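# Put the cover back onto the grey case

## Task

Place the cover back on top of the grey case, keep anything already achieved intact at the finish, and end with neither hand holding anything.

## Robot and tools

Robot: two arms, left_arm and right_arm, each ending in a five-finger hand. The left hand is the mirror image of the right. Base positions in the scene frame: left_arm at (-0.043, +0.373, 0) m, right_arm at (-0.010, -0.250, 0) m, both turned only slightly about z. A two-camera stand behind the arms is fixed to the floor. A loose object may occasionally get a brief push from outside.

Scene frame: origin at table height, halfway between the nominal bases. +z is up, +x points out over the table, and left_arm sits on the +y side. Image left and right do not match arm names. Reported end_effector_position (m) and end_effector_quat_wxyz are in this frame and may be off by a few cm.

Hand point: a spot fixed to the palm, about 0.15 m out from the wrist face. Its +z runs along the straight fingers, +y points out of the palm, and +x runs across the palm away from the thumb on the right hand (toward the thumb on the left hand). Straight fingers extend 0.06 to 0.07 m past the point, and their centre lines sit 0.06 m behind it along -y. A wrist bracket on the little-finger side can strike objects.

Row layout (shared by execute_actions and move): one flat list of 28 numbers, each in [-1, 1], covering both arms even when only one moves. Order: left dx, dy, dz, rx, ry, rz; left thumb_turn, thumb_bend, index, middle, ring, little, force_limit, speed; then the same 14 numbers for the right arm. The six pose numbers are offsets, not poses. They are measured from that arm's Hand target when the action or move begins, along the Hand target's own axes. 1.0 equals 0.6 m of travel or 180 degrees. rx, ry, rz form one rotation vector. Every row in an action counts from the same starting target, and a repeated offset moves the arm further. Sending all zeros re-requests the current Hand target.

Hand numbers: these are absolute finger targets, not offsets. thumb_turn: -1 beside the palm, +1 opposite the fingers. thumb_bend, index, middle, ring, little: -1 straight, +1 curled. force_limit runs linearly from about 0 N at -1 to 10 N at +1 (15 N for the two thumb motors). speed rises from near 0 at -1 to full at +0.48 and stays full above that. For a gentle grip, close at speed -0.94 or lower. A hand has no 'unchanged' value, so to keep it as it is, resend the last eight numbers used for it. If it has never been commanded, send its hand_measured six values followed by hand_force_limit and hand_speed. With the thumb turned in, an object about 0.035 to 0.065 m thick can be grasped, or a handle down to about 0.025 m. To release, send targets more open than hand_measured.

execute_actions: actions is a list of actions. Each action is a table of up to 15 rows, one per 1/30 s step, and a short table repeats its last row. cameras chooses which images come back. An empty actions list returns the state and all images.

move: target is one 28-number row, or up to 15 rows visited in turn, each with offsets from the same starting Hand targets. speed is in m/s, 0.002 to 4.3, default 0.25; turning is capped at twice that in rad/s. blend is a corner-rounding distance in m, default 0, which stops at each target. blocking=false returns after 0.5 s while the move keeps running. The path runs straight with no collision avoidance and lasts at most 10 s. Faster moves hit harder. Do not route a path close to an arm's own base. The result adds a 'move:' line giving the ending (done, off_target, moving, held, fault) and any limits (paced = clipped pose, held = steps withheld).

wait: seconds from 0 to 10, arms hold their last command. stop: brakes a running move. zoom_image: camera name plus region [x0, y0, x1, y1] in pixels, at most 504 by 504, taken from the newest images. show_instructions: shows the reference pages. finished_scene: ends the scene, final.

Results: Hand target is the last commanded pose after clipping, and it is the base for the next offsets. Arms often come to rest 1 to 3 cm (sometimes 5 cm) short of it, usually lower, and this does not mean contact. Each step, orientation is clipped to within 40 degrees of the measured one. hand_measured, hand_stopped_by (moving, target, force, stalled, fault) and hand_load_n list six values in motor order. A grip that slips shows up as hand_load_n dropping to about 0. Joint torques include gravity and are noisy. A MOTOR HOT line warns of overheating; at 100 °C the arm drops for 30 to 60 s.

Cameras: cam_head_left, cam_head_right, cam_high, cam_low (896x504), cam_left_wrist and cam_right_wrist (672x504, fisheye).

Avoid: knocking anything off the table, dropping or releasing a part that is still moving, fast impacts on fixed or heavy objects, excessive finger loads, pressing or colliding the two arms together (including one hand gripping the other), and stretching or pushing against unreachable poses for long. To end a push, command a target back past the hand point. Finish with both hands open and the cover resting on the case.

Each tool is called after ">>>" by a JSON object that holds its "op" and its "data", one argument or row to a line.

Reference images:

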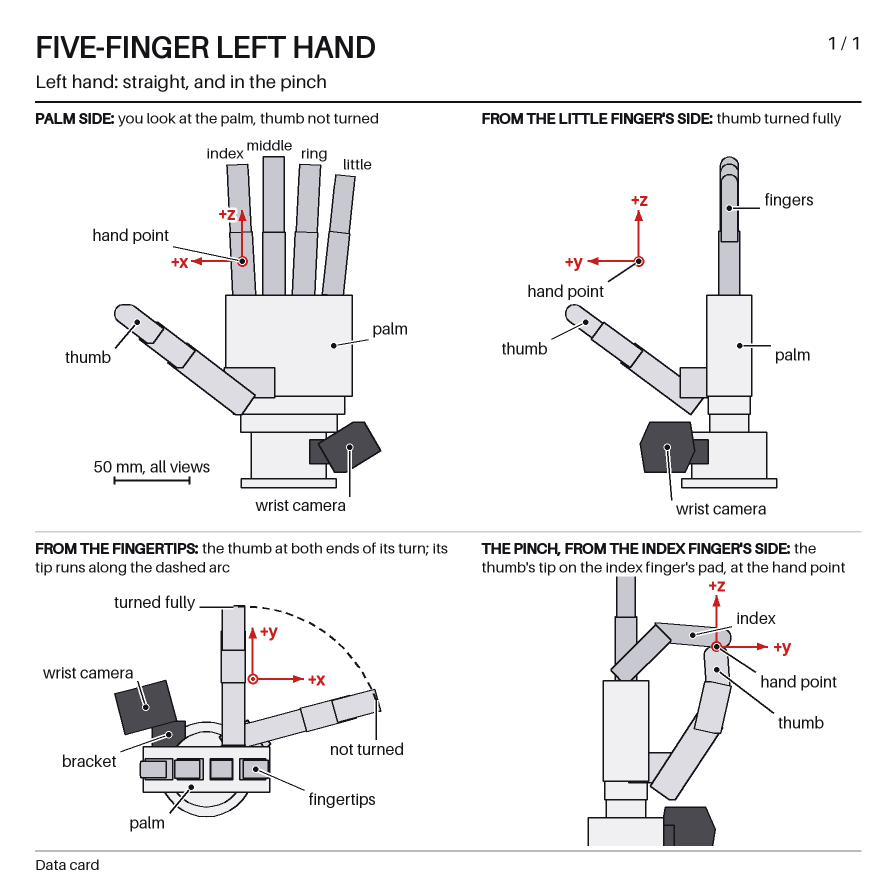

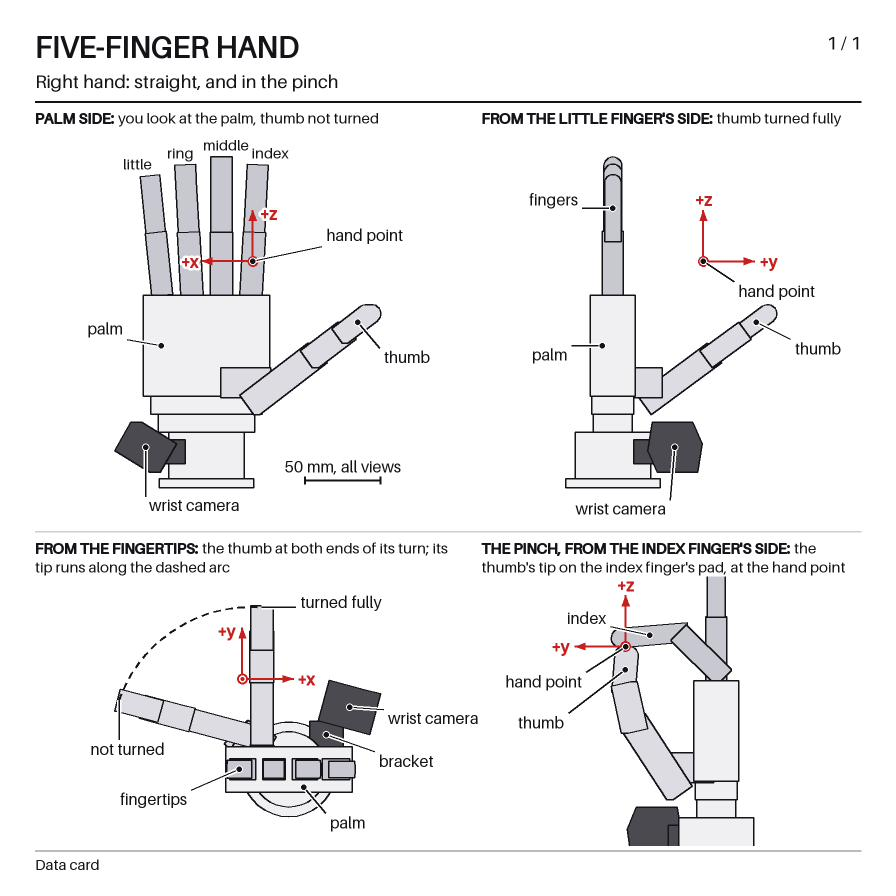

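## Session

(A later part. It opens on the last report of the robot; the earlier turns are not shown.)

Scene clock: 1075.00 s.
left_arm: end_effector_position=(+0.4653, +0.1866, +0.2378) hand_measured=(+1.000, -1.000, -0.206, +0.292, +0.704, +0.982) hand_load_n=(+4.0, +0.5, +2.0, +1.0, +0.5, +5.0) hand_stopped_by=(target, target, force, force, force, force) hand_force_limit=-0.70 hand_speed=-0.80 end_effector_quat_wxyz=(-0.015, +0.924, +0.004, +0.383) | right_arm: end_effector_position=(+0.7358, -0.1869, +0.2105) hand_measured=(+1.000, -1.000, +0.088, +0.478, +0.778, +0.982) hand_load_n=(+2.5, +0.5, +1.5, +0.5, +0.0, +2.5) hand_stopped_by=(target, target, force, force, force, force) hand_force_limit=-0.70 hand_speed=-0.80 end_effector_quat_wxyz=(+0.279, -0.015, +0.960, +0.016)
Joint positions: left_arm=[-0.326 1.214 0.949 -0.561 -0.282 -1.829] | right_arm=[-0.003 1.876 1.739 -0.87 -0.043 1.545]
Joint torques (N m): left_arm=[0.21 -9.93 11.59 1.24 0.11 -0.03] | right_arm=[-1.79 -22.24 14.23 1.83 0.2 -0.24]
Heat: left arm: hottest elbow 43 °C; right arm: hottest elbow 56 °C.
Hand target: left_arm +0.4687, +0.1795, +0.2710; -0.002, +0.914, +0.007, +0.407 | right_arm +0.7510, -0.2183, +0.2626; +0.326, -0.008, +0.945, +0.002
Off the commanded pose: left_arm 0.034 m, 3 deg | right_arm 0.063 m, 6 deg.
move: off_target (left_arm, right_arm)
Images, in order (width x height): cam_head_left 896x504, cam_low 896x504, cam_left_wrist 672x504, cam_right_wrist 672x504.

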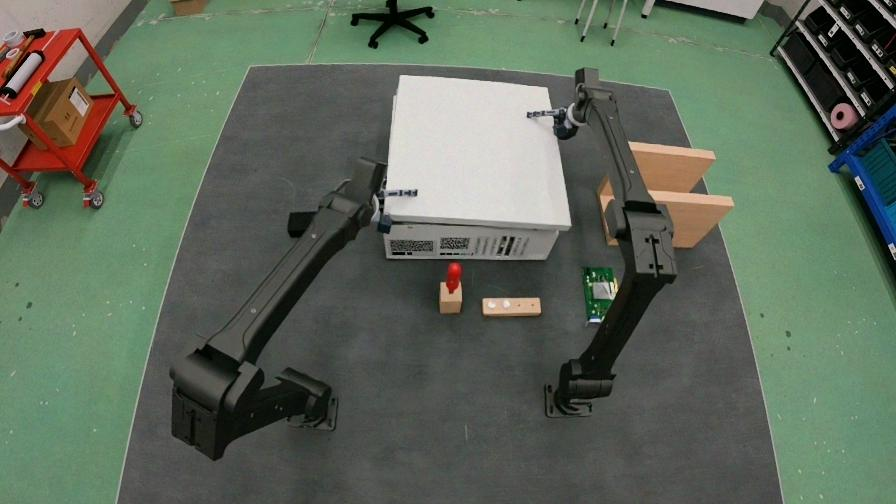

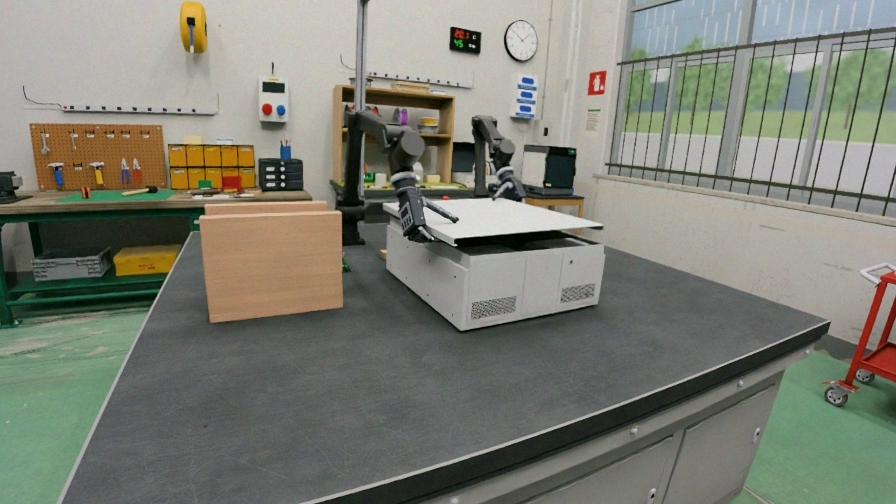

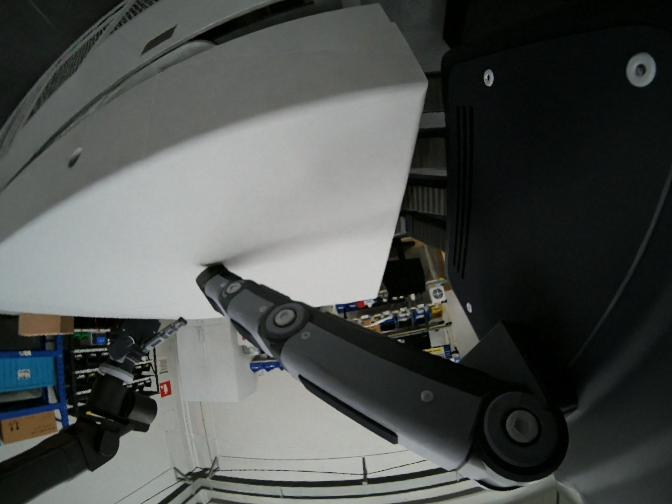

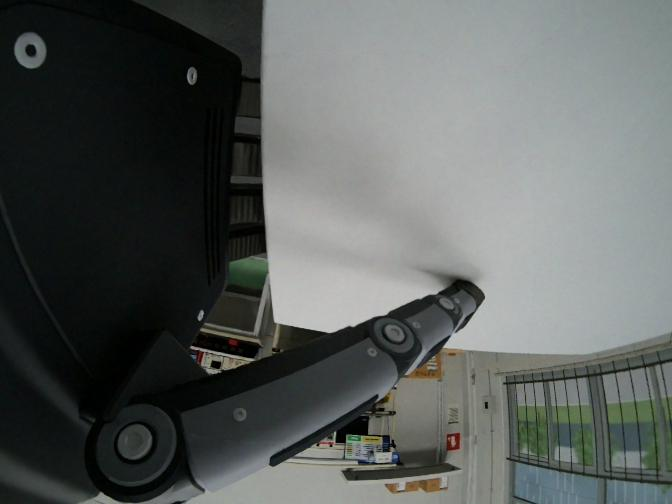

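>>> {"op": "move", "data": {
  "target": [0,0,0,0,0,0,1,-1,0.4,0.5,0.95,1,-0.7,-0.8,0.0214,-0.01,0.0256,0,0,0,1,-1,0.4,0.5,0.95,1,-0.7,-0.8],
  "speed": 0.05,
  "cameras": ["cam_low","cam_right_wrist","cam_head_left"]
}}

>>> {"op": "zoom_image", "data": {
  "camera": "cam_low",
  "region": [370, 170, 540, 290]
}}

Scene clock: 1095.93 s.
left_arm: end_effector_position=(+0.4653, +0.1866, +0.2378) hand_measured=(+1.000, -1.000, -0.206, +0.292, +0.704, +0.982) hand_load_n=(+4.5, +0.5, +1.5, +1.5, +1.0, +4.5) hand_stopped_by=(target, target, force, force, force, force) hand_force_limit=-0.70 hand_speed=-0.80 end_effector_quat_wxyz=(-0.015, +0.924, +0.004, +0.383) | right_arm: end_effector_position=(+0.7354, -0.1889, +0.2084) hand_measured=(+1.000, -1.000, +0.088, +0.478, +0.778, +0.982) hand_load_n=(+2.0, +0.5, +2.0, +0.0, +0.0, +2.0) hand_stopped_by=(target, target, force, force, force, force) hand_force_limit=-0.70 hand_speed=-0.80 end_effector_quat_wxyz=(+0.280, -0.018, +0.960, +0.019)
Joint positions: left_arm=[-0.326 1.214 0.949 -0.561 -0.282 -1.829] | right_arm=[-0.009 1.876 1.732 -0.86 -0.053 1.537]
Joint torques (N m): left_arm=[0.26 -9.99 11.56 1.31 0.11 -0.02] | right_arm=[-1.26 -21.89 11.22 3.36 0.35 -0.23]
Heat: left arm: hottest elbow 44 °C; right arm: hottest elbow 58 °C.
Hand target: left_arm +0.4687, +0.1796, +0.2710; -0.002, +0.914, +0.007, +0.407 | right_arm +0.7505, -0.2244, +0.2427; +0.326, -0.008, +0.945, +0.002
Off the commanded pose: left_arm 0.034 m, 3 deg | right_arm 0.052 m, 6 deg.
move: off_target (left_arm, right_arm)
Images, in order (width x height): cam_head_left 896x504, cam_low 896x504, cam_right_wrist 672x504.

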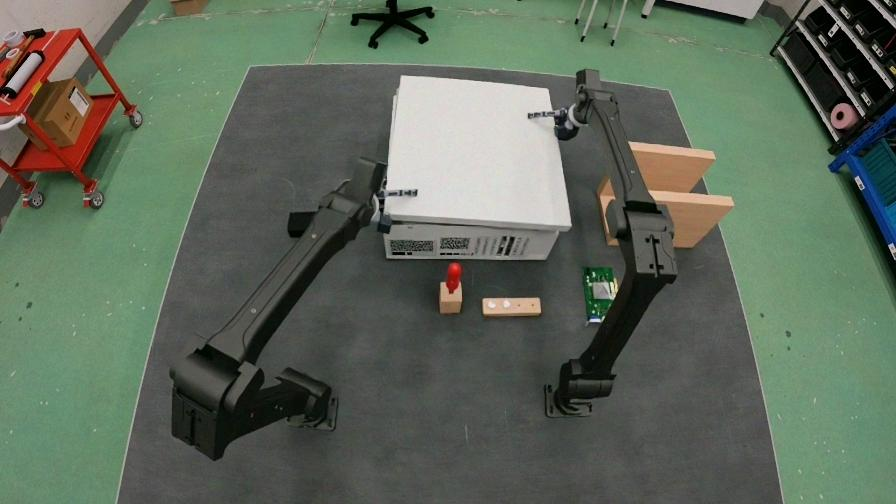

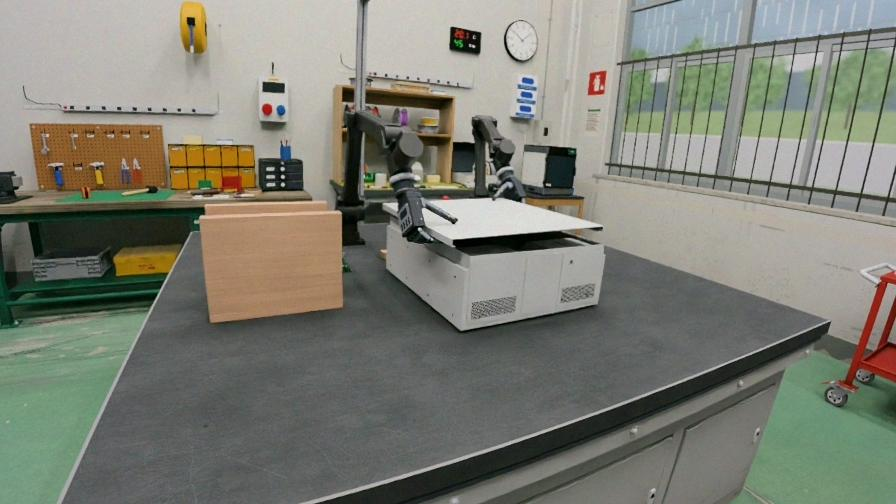

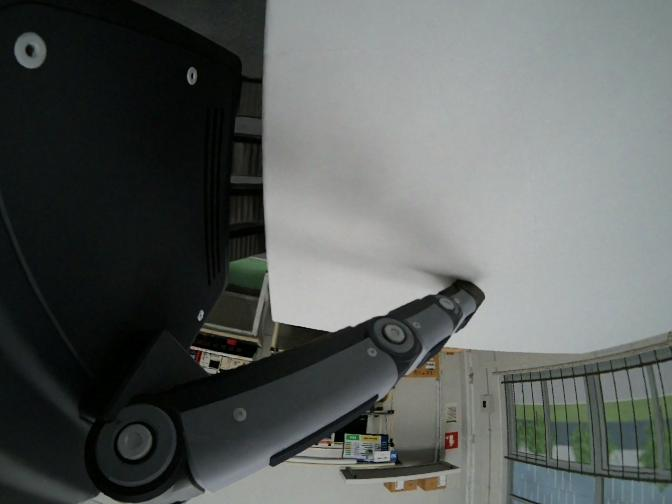

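Scaled by 2.965.

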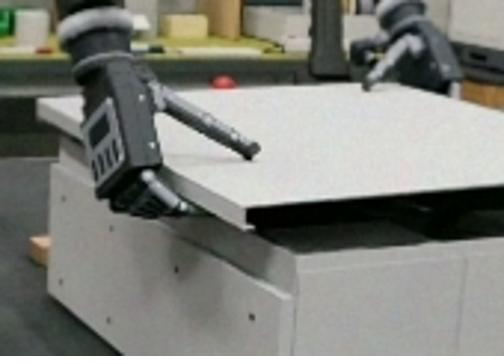

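>>> {"op": "move", "data": {
  "target": [0,0,0,0,0,0,1,-1,0.4,0.5,0.95,1,-0.7,-0.8,0.0214,-0.01,0.0256,0,0,0,1,-1,0.4,0.5,0.95,1,-0.7,-0.8],
  "speed": 0.05,
  "cameras": ["cam_low","cam_right_wrist","cam_high"]
}}

>>> {"op": "zoom_image", "data": {
  "camera": "cam_low",
  "region": [370, 170, 540, 290]
}}

>>> {"op": "zoom_image", "data": {
  "camera": "cam_high",
  "region": [310, 260, 560, 380]
}}

Scene clock: 1102.73 s.
left_arm: end_effector_position=(+0.4653, +0.1866, +0.2378) hand_measured=(+1.000, -1.000, -0.206, +0.292, +0.704, +0.982) hand_load_n=(+5.0, +0.5, +1.0, +1.5, +1.5, +5.0) hand_stopped_by=(target, target, force, force, force, force) hand_force_limit=-0.70 hand_speed=-0.80 end_effector_quat_wxyz=(-0.015, +0.924, +0.004, +0.383) | right_arm: end_effector_position=(+0.7376, -0.1889, +0.2058) hand_measured=(+1.000, -1.000, +0.088, +0.478, +0.778, +0.982) hand_load_n=(+5.0, +1.0, -1.5, +0.0, +0.0, +1.0) hand_stopped_by=(target, target, force, force, force, force) hand_force_limit=-0.70 hand_speed=-0.80 end_effector_quat_wxyz=(+0.293, -0.020, +0.956, +0.026)
Joint positions: left_arm=[-0.326 1.214 0.949 -0.561 -0.282 -1.83] | right_arm=[-0.014 1.872 1.705 -0.81 -0.072 1.532]
Joint torques (N m): left_arm=[0.26 -9.82 11.6 1.25 0.11 -0.01] | right_arm=[-1.67 -21.07 10.07 3.12 0.73 -0.21]
Heat: left arm: hottest elbow 44 °C; right arm: hottest elbow 56 °C.
Hand target: left_arm +0.4687, +0.1795, +0.2710; -0.002, +0.914, +0.007, +0.407 | right_arm +0.7498, -0.2304, +0.2223; +0.325, -0.008, +0.946, +0.002
Off the commanded pose: left_arm 0.034 m, 3 deg | right_arm 0.047 m, 5 deg.
move: off_target (left_arm, right_arm)
Images, in order (width x height): cam_high 896x504, cam_low 896x504, cam_right_wrist 672x504.

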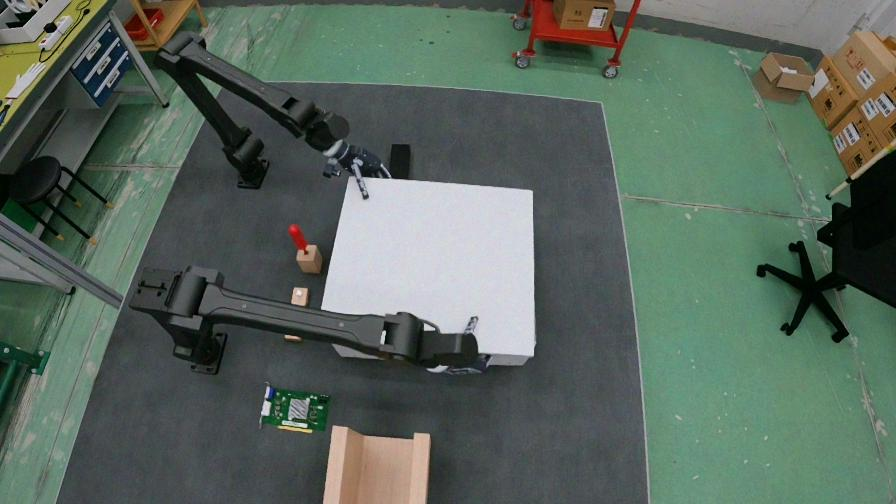

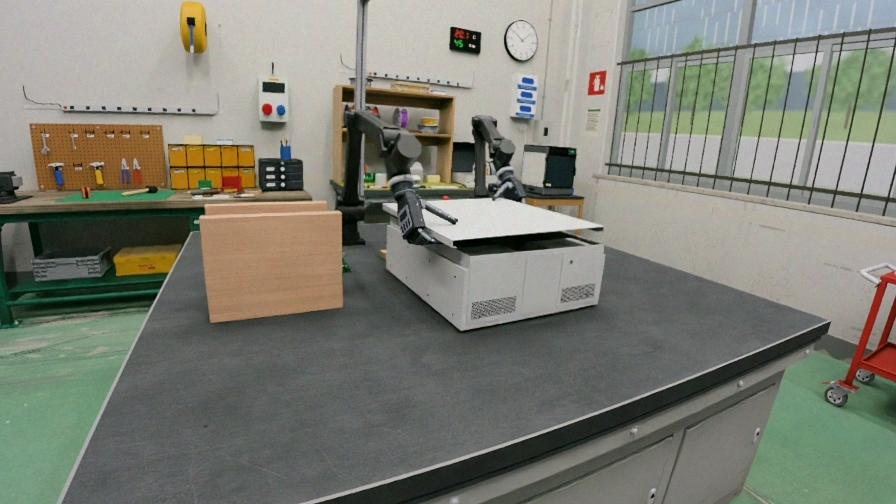

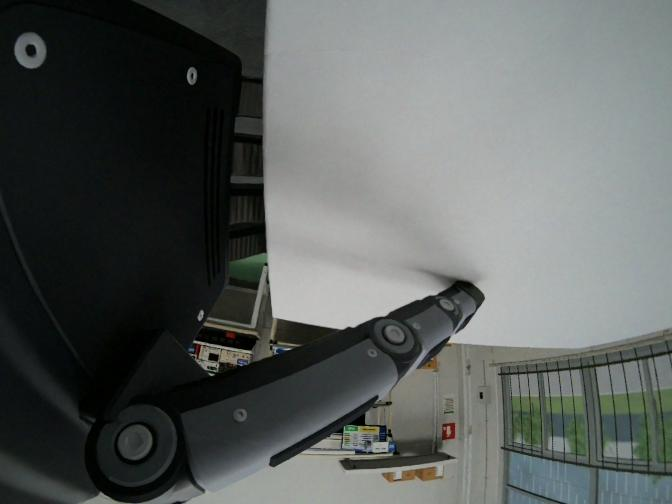

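Scaled by 2.965.

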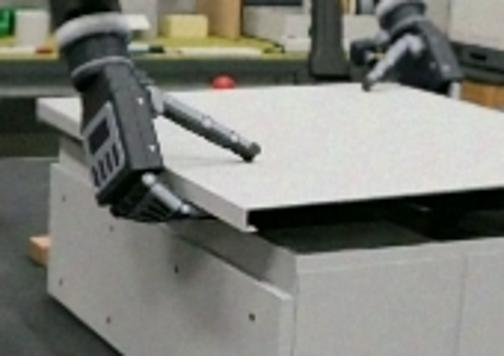

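Scaled by 2.016.

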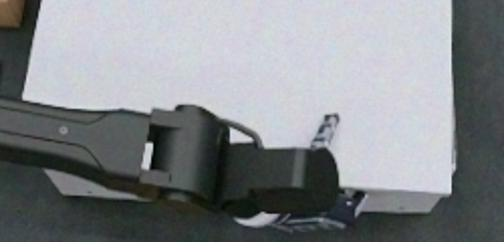

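>>> {"op": "move", "data": {
  "target": [0,0,0,0,0,0,1,-1,0.4,0.5,0.95,1,-0.7,-0.8,0,0,0,0,0,0,1,-1,0.4,0.5,-1,-1,-0.7,-0.8],
  "speed": 0.05,
  "cameras": ["cam_low","cam_right_wrist"]
}}

>>> {"op": "zoom_image", "data": {
  "camera": "cam_low",
  "region": [370, 170, 540, 290]
}}

Scene clock: 1119.53 s.
left_arm: end_effector_position=(+0.4654, +0.1867, +0.2380) hand_measured=(+1.000, -1.000, -0.206, +0.292, +0.704, +0.982) hand_load_n=(+6.5, +0.5, +0.0, +4.0, +2.0, +1.5) hand_stopped_by=(target, target, force, force, force, force) hand_force_limit=-0.70 hand_speed=-0.80 end_effector_quat_wxyz=(-0.014, +0.924, +0.006, +0.383) | right_arm: end_effector_position=(+0.7358, -0.2011, +0.2010) hand_measured=(+1.000, -1.000, +0.088, +0.478, -1.000, -1.000) hand_load_n=(+8.0, +2.0, +4.0, +2.0, +0.0, +0.0) hand_stopped_by=(target, target, force, force, target, target) hand_force_limit=-0.70 hand_speed=-0.80 end_effector_quat_wxyz=(+0.292, -0.018, +0.956, +0.022)
Joint positions: left_arm=[-0.326 1.214 0.949 -0.561 -0.282 -1.833] | right_arm=[-0.031 1.87 1.691 -0.802 -0.072 1.52]
Joint torques (N m): left_arm=[0.44 -9.82 11.58 1.24 0.09 0.03] | right_arm=[-0.67 -19.84 11.51 3.03 0.73 -0.12]
Heat: left arm: hottest elbow 45 °C; right arm: hottest elbow 54 °C.
Hand target: left_arm +0.4687, +0.1795, +0.2710; -0.002, +0.914, +0.007, +0.407 | right_arm +0.7499, -0.2303, +0.2225; +0.325, -0.008, +0.946, +0.002
Off the commanded pose: left_arm 0.034 m, 3 deg | right_arm 0.039 m, 5 deg.
move: off_target (left_arm, right_arm)
Images, in order (width x height): cam_low 896x504, cam_right_wrist 672x504.

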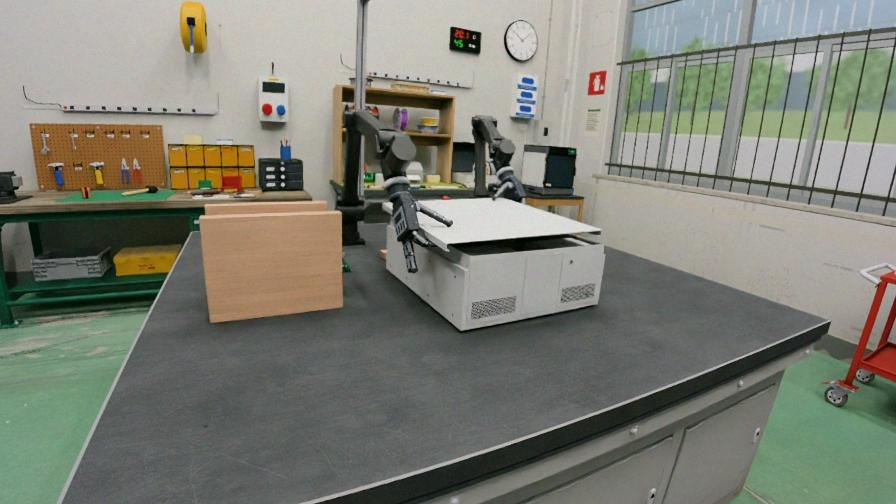

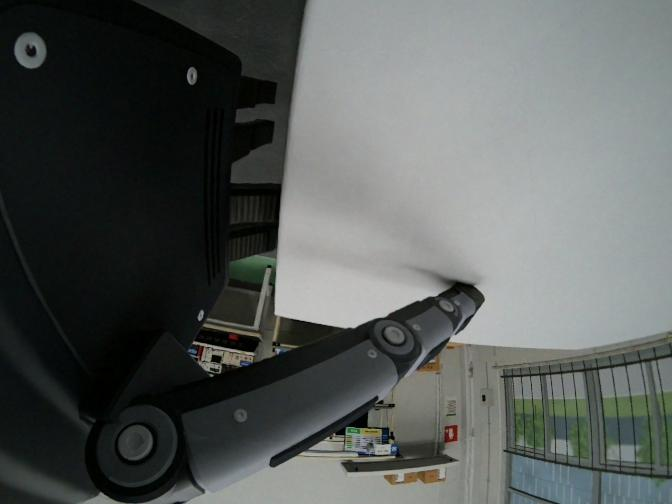

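Scaled by 2.965.

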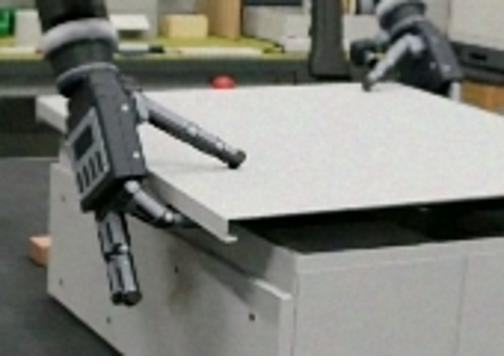

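>>> {"op": "move", "data": {
  "target": [0,0,0,0,0,0,1,-1,0.4,0.5,0.95,1,-0.7,-0.8,0.0307,0,0.0395,0,0,0,1,-1,0.4,0.5,-1,-1,-0.7,-0.8],
  "speed": 0.05,
  "cameras": ["cam_low","cam_right_wrist","cam_left_wrist","cam_head_left"]
}}

>>> {"op": "zoom_image", "data": {
  "camera": "cam_low",
  "region": [370, 170, 540, 290]
}}

>>> {"op": "zoom_image", "data": {
  "camera": "cam_low",
  "region": [480, 170, 650, 290]
}}

Scene clock: 1133.27 s.
left_arm: end_effector_position=(+0.4649, +0.1869, +0.2372) hand_measured=(+1.000, -1.000, -0.206, +0.292, +0.704, +0.982) hand_load_n=(+4.0, +0.5, +1.5, +5.0, +1.0, -1.0) hand_stopped_by=(target, target, force, force, force, force) hand_force_limit=-0.70 hand_speed=-0.80 end_effector_quat_wxyz=(-0.015, +0.924, +0.006, +0.382) | right_arm: end_effector_position=(+0.7338, -0.2018, +0.1851) hand_measured=(+1.000, -1.000, +0.088, +0.478, -1.000, -1.000) hand_load_n=(+13.5, +3.0, +7.0, -0.5, +0.0, +0.0) hand_stopped_by=(target, target, force, force, target, target) hand_force_limit=-0.70 hand_speed=-0.80 end_effector_quat_wxyz=(+0.294, -0.013, +0.955, +0.028)
Joint positions: left_arm=[-0.326 1.214 0.949 -0.564 -0.282 -1.833] | right_arm=[-0.034 1.871 1.645 -0.749 -0.083 1.532]
Joint torques (N m): left_arm=[0.21 -9.93 11.51 1.44 0.09 0.04] | right_arm=[-0.73 -18.08 10.78 3.79 1.11 -0.25]
Heat: left arm: hottest elbow 45 °C; right arm: hottest elbow 52 °C.
Hand target: left_arm +0.4687, +0.1795, +0.2711; -0.002, +0.914, +0.007, +0.407 | right_arm +0.7500, -0.2304, +0.1927; +0.326, -0.008, +0.945, +0.002
Off the commanded pose: left_arm 0.035 m, 3 deg | right_arm 0.034 m, 5 deg.
move: off_target (left_arm, right_arm)
Images, in order (width x height): cam_head_left 896x504, cam_low 896x504, cam_left_wrist 672x504, cam_right_wrist 672x504.

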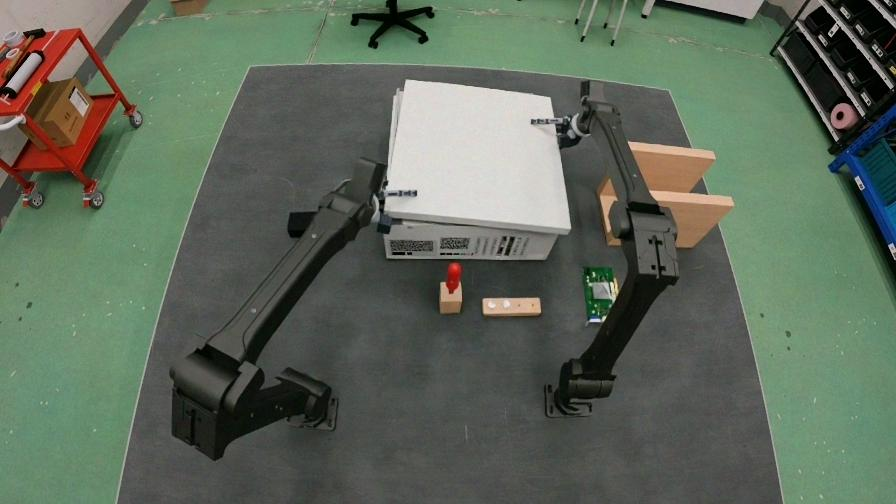

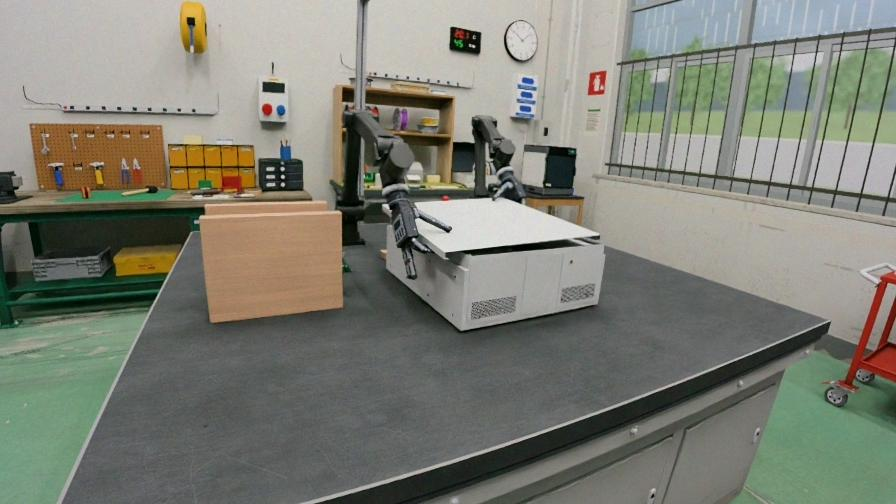

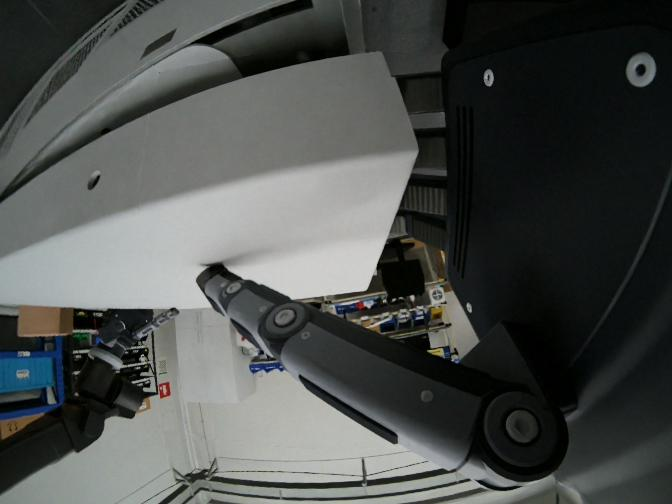

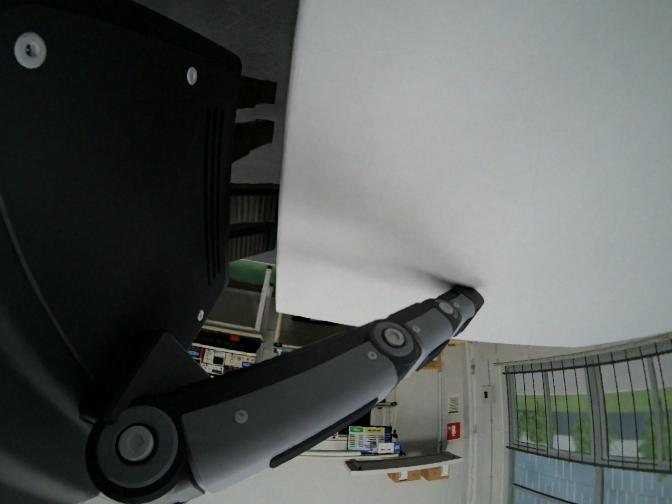

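Scaled by 2.965.

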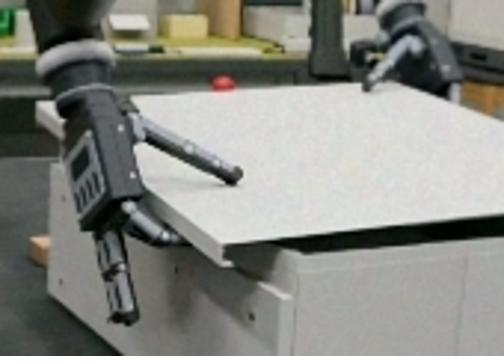

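Scaled by 2.965.

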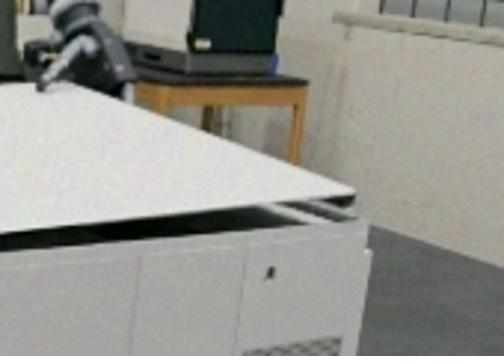

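>>> {"op": "move", "data": {
  "target": [0,0,0,0,0,0,1,-1,0.4,0.5,0.95,1,-0.7,-0.8,0,0,0,0,0,0,1,-1,-1,-1,-1,-1,-0.7,-0.85],
  "speed": 0.05,
  "cameras": ["cam_low","cam_right_wrist","cam_left_wrist","cam_head_left"]
}}

>>> {"op": "zoom_image", "data": {
  "camera": "cam_low",
  "region": [370, 170, 540, 290]
}}

>>> {"op": "zoom_image", "data": {
  "camera": "cam_low",
  "region": [480, 170, 650, 290]
}}

Scene clock: 1149.90 s.
left_arm: end_effector_position=(+0.4648, +0.1869, +0.2372) hand_measured=(+1.000, -1.000, -0.206, +0.292, +0.704, +0.982) hand_load_n=(+0.0, +0.0, +0.0, +0.0, +2.0, +1.5) hand_stopped_by=(target, target, force, force, force, force) hand_force_limit=-0.70 hand_speed=-0.80 end_effector_quat_wxyz=(-0.015, +0.924, +0.005, +0.382) | right_arm: end_effector_position=(+0.7446, -0.2214, +0.1826) hand_measured=(+1.000, -1.000, -1.000, -1.000, -1.000, -1.000) hand_load_n=(+0.0, -0.5, +0.0, +0.0, +0.0, +0.0) hand_stopped_by=(target, target, target, target, target, target) hand_force_limit=-0.70 hand_speed=-0.85 end_effector_quat_wxyz=(+0.312, -0.010, +0.950, +0.006)
Joint positions: left_arm=[-0.326 1.214 0.949 -0.564 -0.282 -1.833] | right_arm=[-0.052 1.881 1.643 -0.7 -0.051 1.511]
Joint torques (N m): left_arm=[0.26 -9.93 11.52 1.43 0.1 0.03] | right_arm=[0.85 -19.02 10.73 2.03 -0.01 0.01]
Heat: left arm: hottest elbow 45 °C; right arm: hottest elbow 52 °C.
Hand target: left_arm +0.4687, +0.1795, +0.2711; -0.002, +0.914, +0.007, +0.407 | right_arm +0.7500, -0.2304, +0.1926; +0.326, -0.007, +0.945, +0.002
Off the commanded pose: left_arm 0.035 m, 3 deg | right_arm 0.015 m, 2 deg.
move: off_target (left_arm, right_arm)
Images, in order (width x height): cam_head_left 896x504, cam_low 896x504, cam_left_wrist 672x504, cam_right_wrist 672x504.

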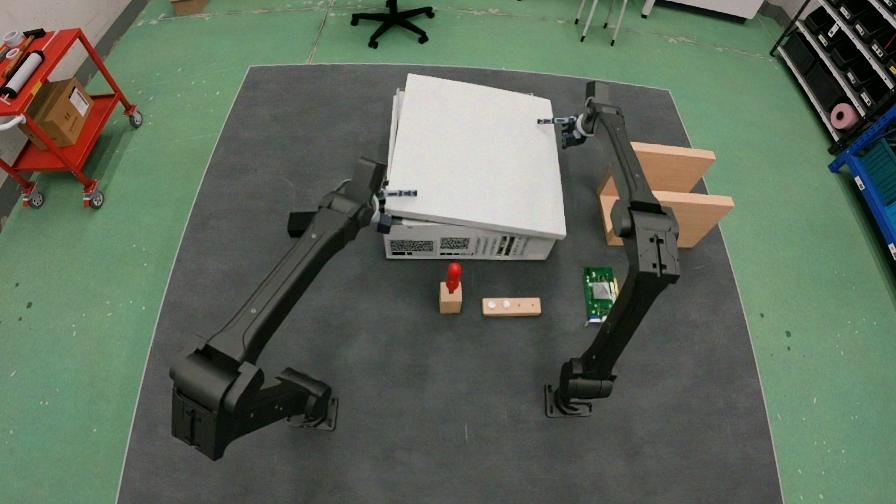

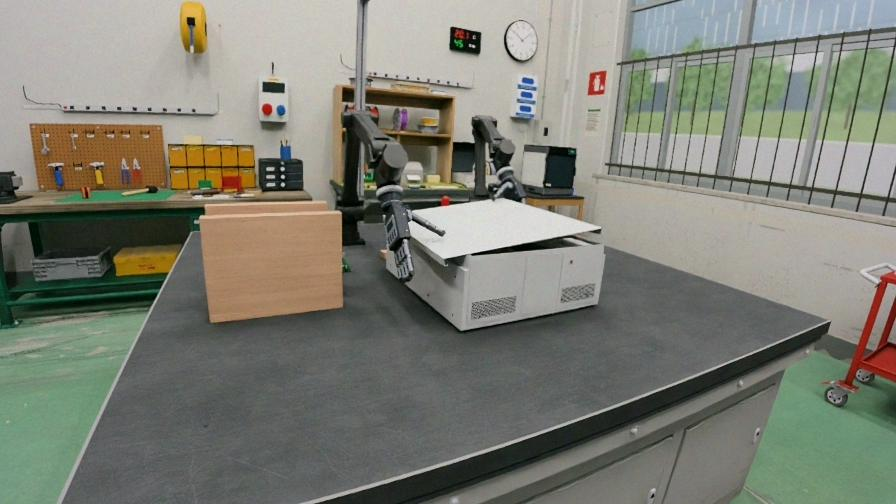

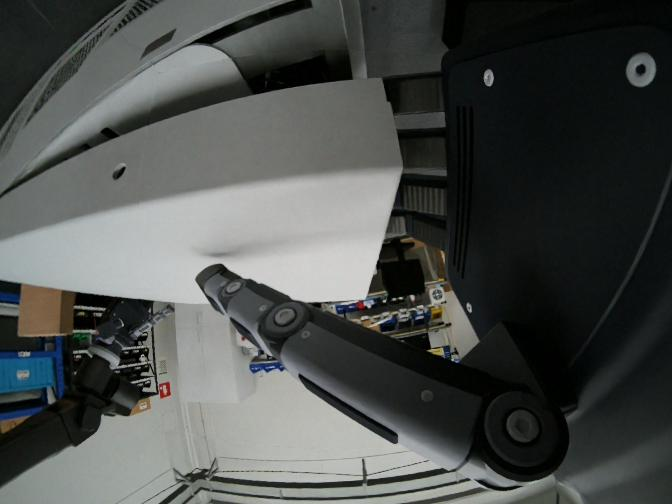

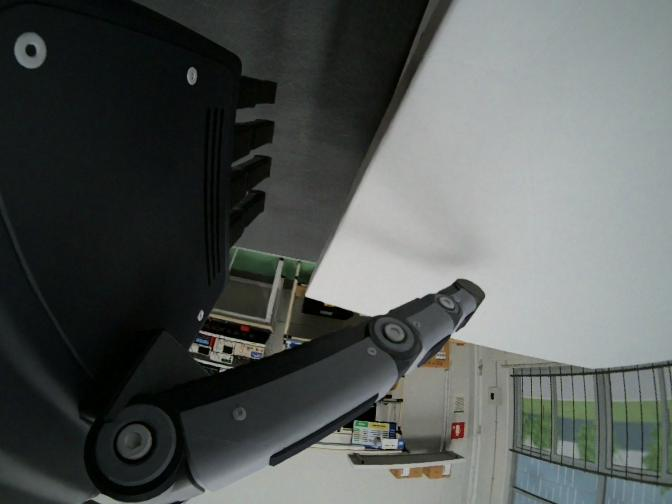

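Scaled by 2.965.

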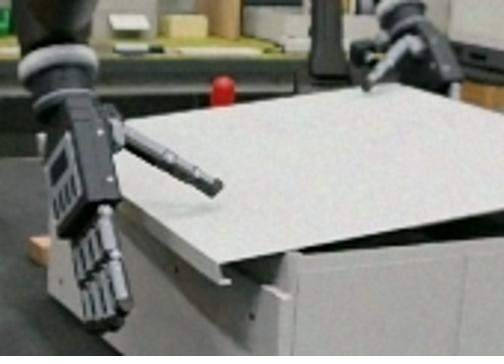

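Scaled by 2.965.

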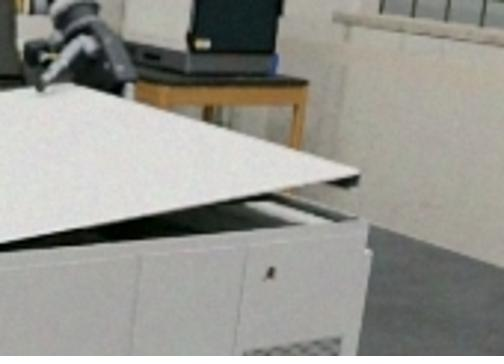

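>>> {"op": "zoom_image", "data": {
  "camera": "cam_head_left",
  "region": [370, 60, 600, 280]
}}

>>> {"op": "execute_actions", "data": {
  "actions": [],
  "cameras": ["cam_high","cam_head_right"]
}}

>>> {"op": "zoom_image", "data": {
  "camera": "cam_high",
  "region": [310, 150, 560, 380]
}}

>>> {"op": "zoom_image", "data": {
  "camera": "cam_head_right",
  "region": [360, 60, 610, 280]
}}

Scaled by 2.191.

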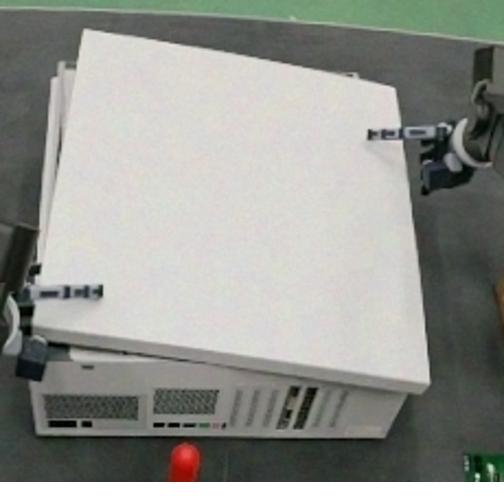

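Scene clock: 1155.93 s.
left_arm: end_effector_position=(+0.4648, +0.1869, +0.2372) hand_measured=(+1.000, -1.000, -0.206, +0.292, +0.704, +0.982) hand_load_n=(+0.0, +0.0, +0.0, +0.0, +2.0, +2.0) hand_stopped_by=(target, target, force, force, force, force) hand_force_limit=-0.70 hand_speed=-0.80 end_effector_quat_wxyz=(-0.015, +0.924, +0.005, +0.382) | right_arm: end_effector_position=(+0.7446, -0.2214, +0.1826) hand_measured=(+1.000, -1.000, -1.000, -1.000, -1.000, -1.000) hand_load_n=(-0.5, +0.0, +0.0, +0.0, +0.0, +0.0) hand_stopped_by=(target, target, target, target, target, target) hand_force_limit=-0.70 hand_speed=-0.85 end_effector_quat_wxyz=(+0.312, -0.010, +0.950, +0.006)
Joint positions: left_arm=[-0.326 1.214 0.949 -0.564 -0.282 -1.833] | right_arm=[-0.052 1.881 1.643 -0.7 -0.051 1.511]
Joint velocities: within noise
Joint torques (N m): left_arm=[0.26 -9.7 11.51 1.42 0.1 0.02] | right_arm=[0.73 -19.37 11 2.03 -0.02 -0.03]
Heat: left arm: hottest elbow 45 °C; right arm: hottest elbow 52 °C.
Hand target: left_arm +0.4687, +0.1795, +0.2711; -0.002, +0.914, +0.007, +0.407 | right_arm +0.7500, -0.2304, +0.1926; +0.326, -0.007, +0.945, +0.002
Off the commanded pose: left_arm 0.035 m, 3 deg | right_arm 0.015 m, 2 deg.
Images, in order (width x height): cam_head_right 896x504, cam_high 896x504.

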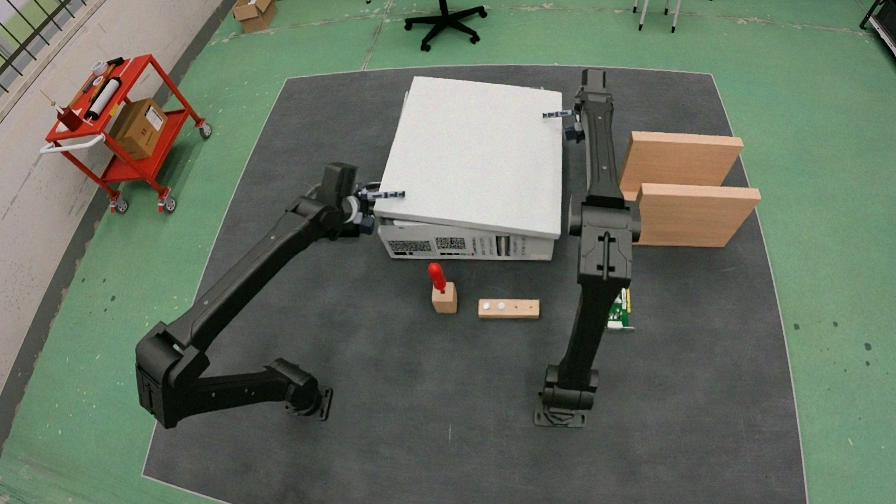

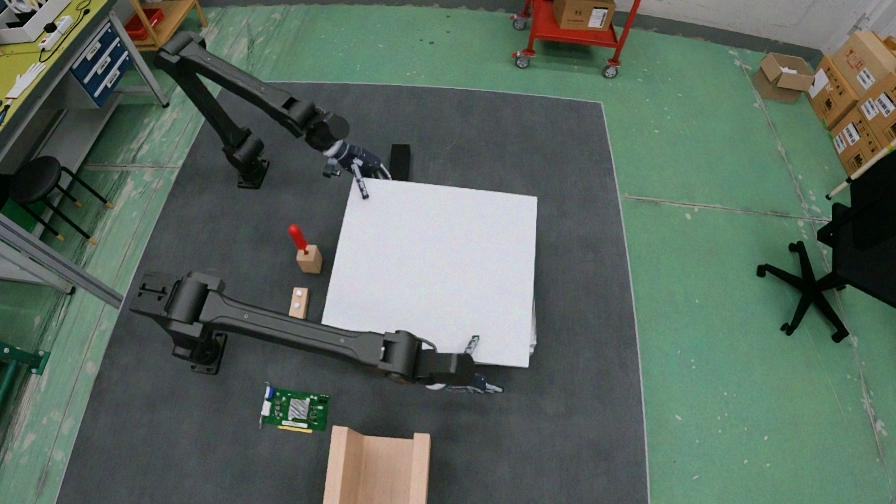

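Scaled by 2.016.

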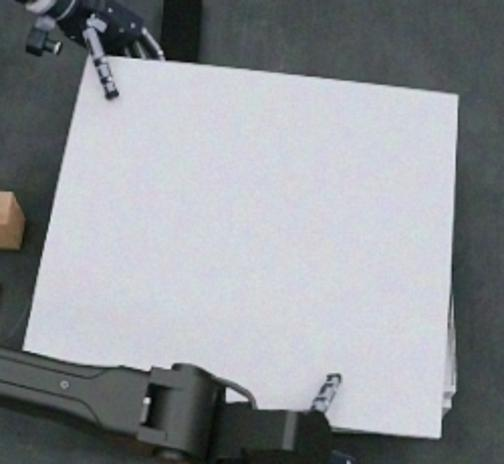

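Scaled by 2.016.

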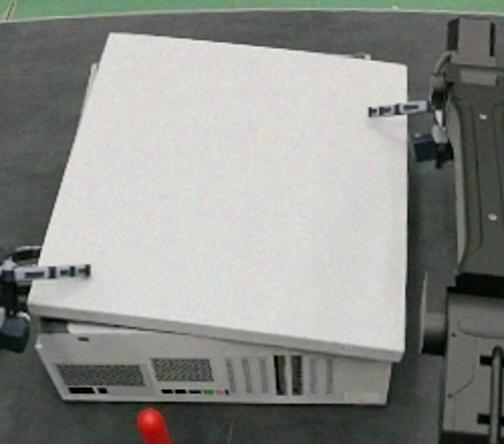

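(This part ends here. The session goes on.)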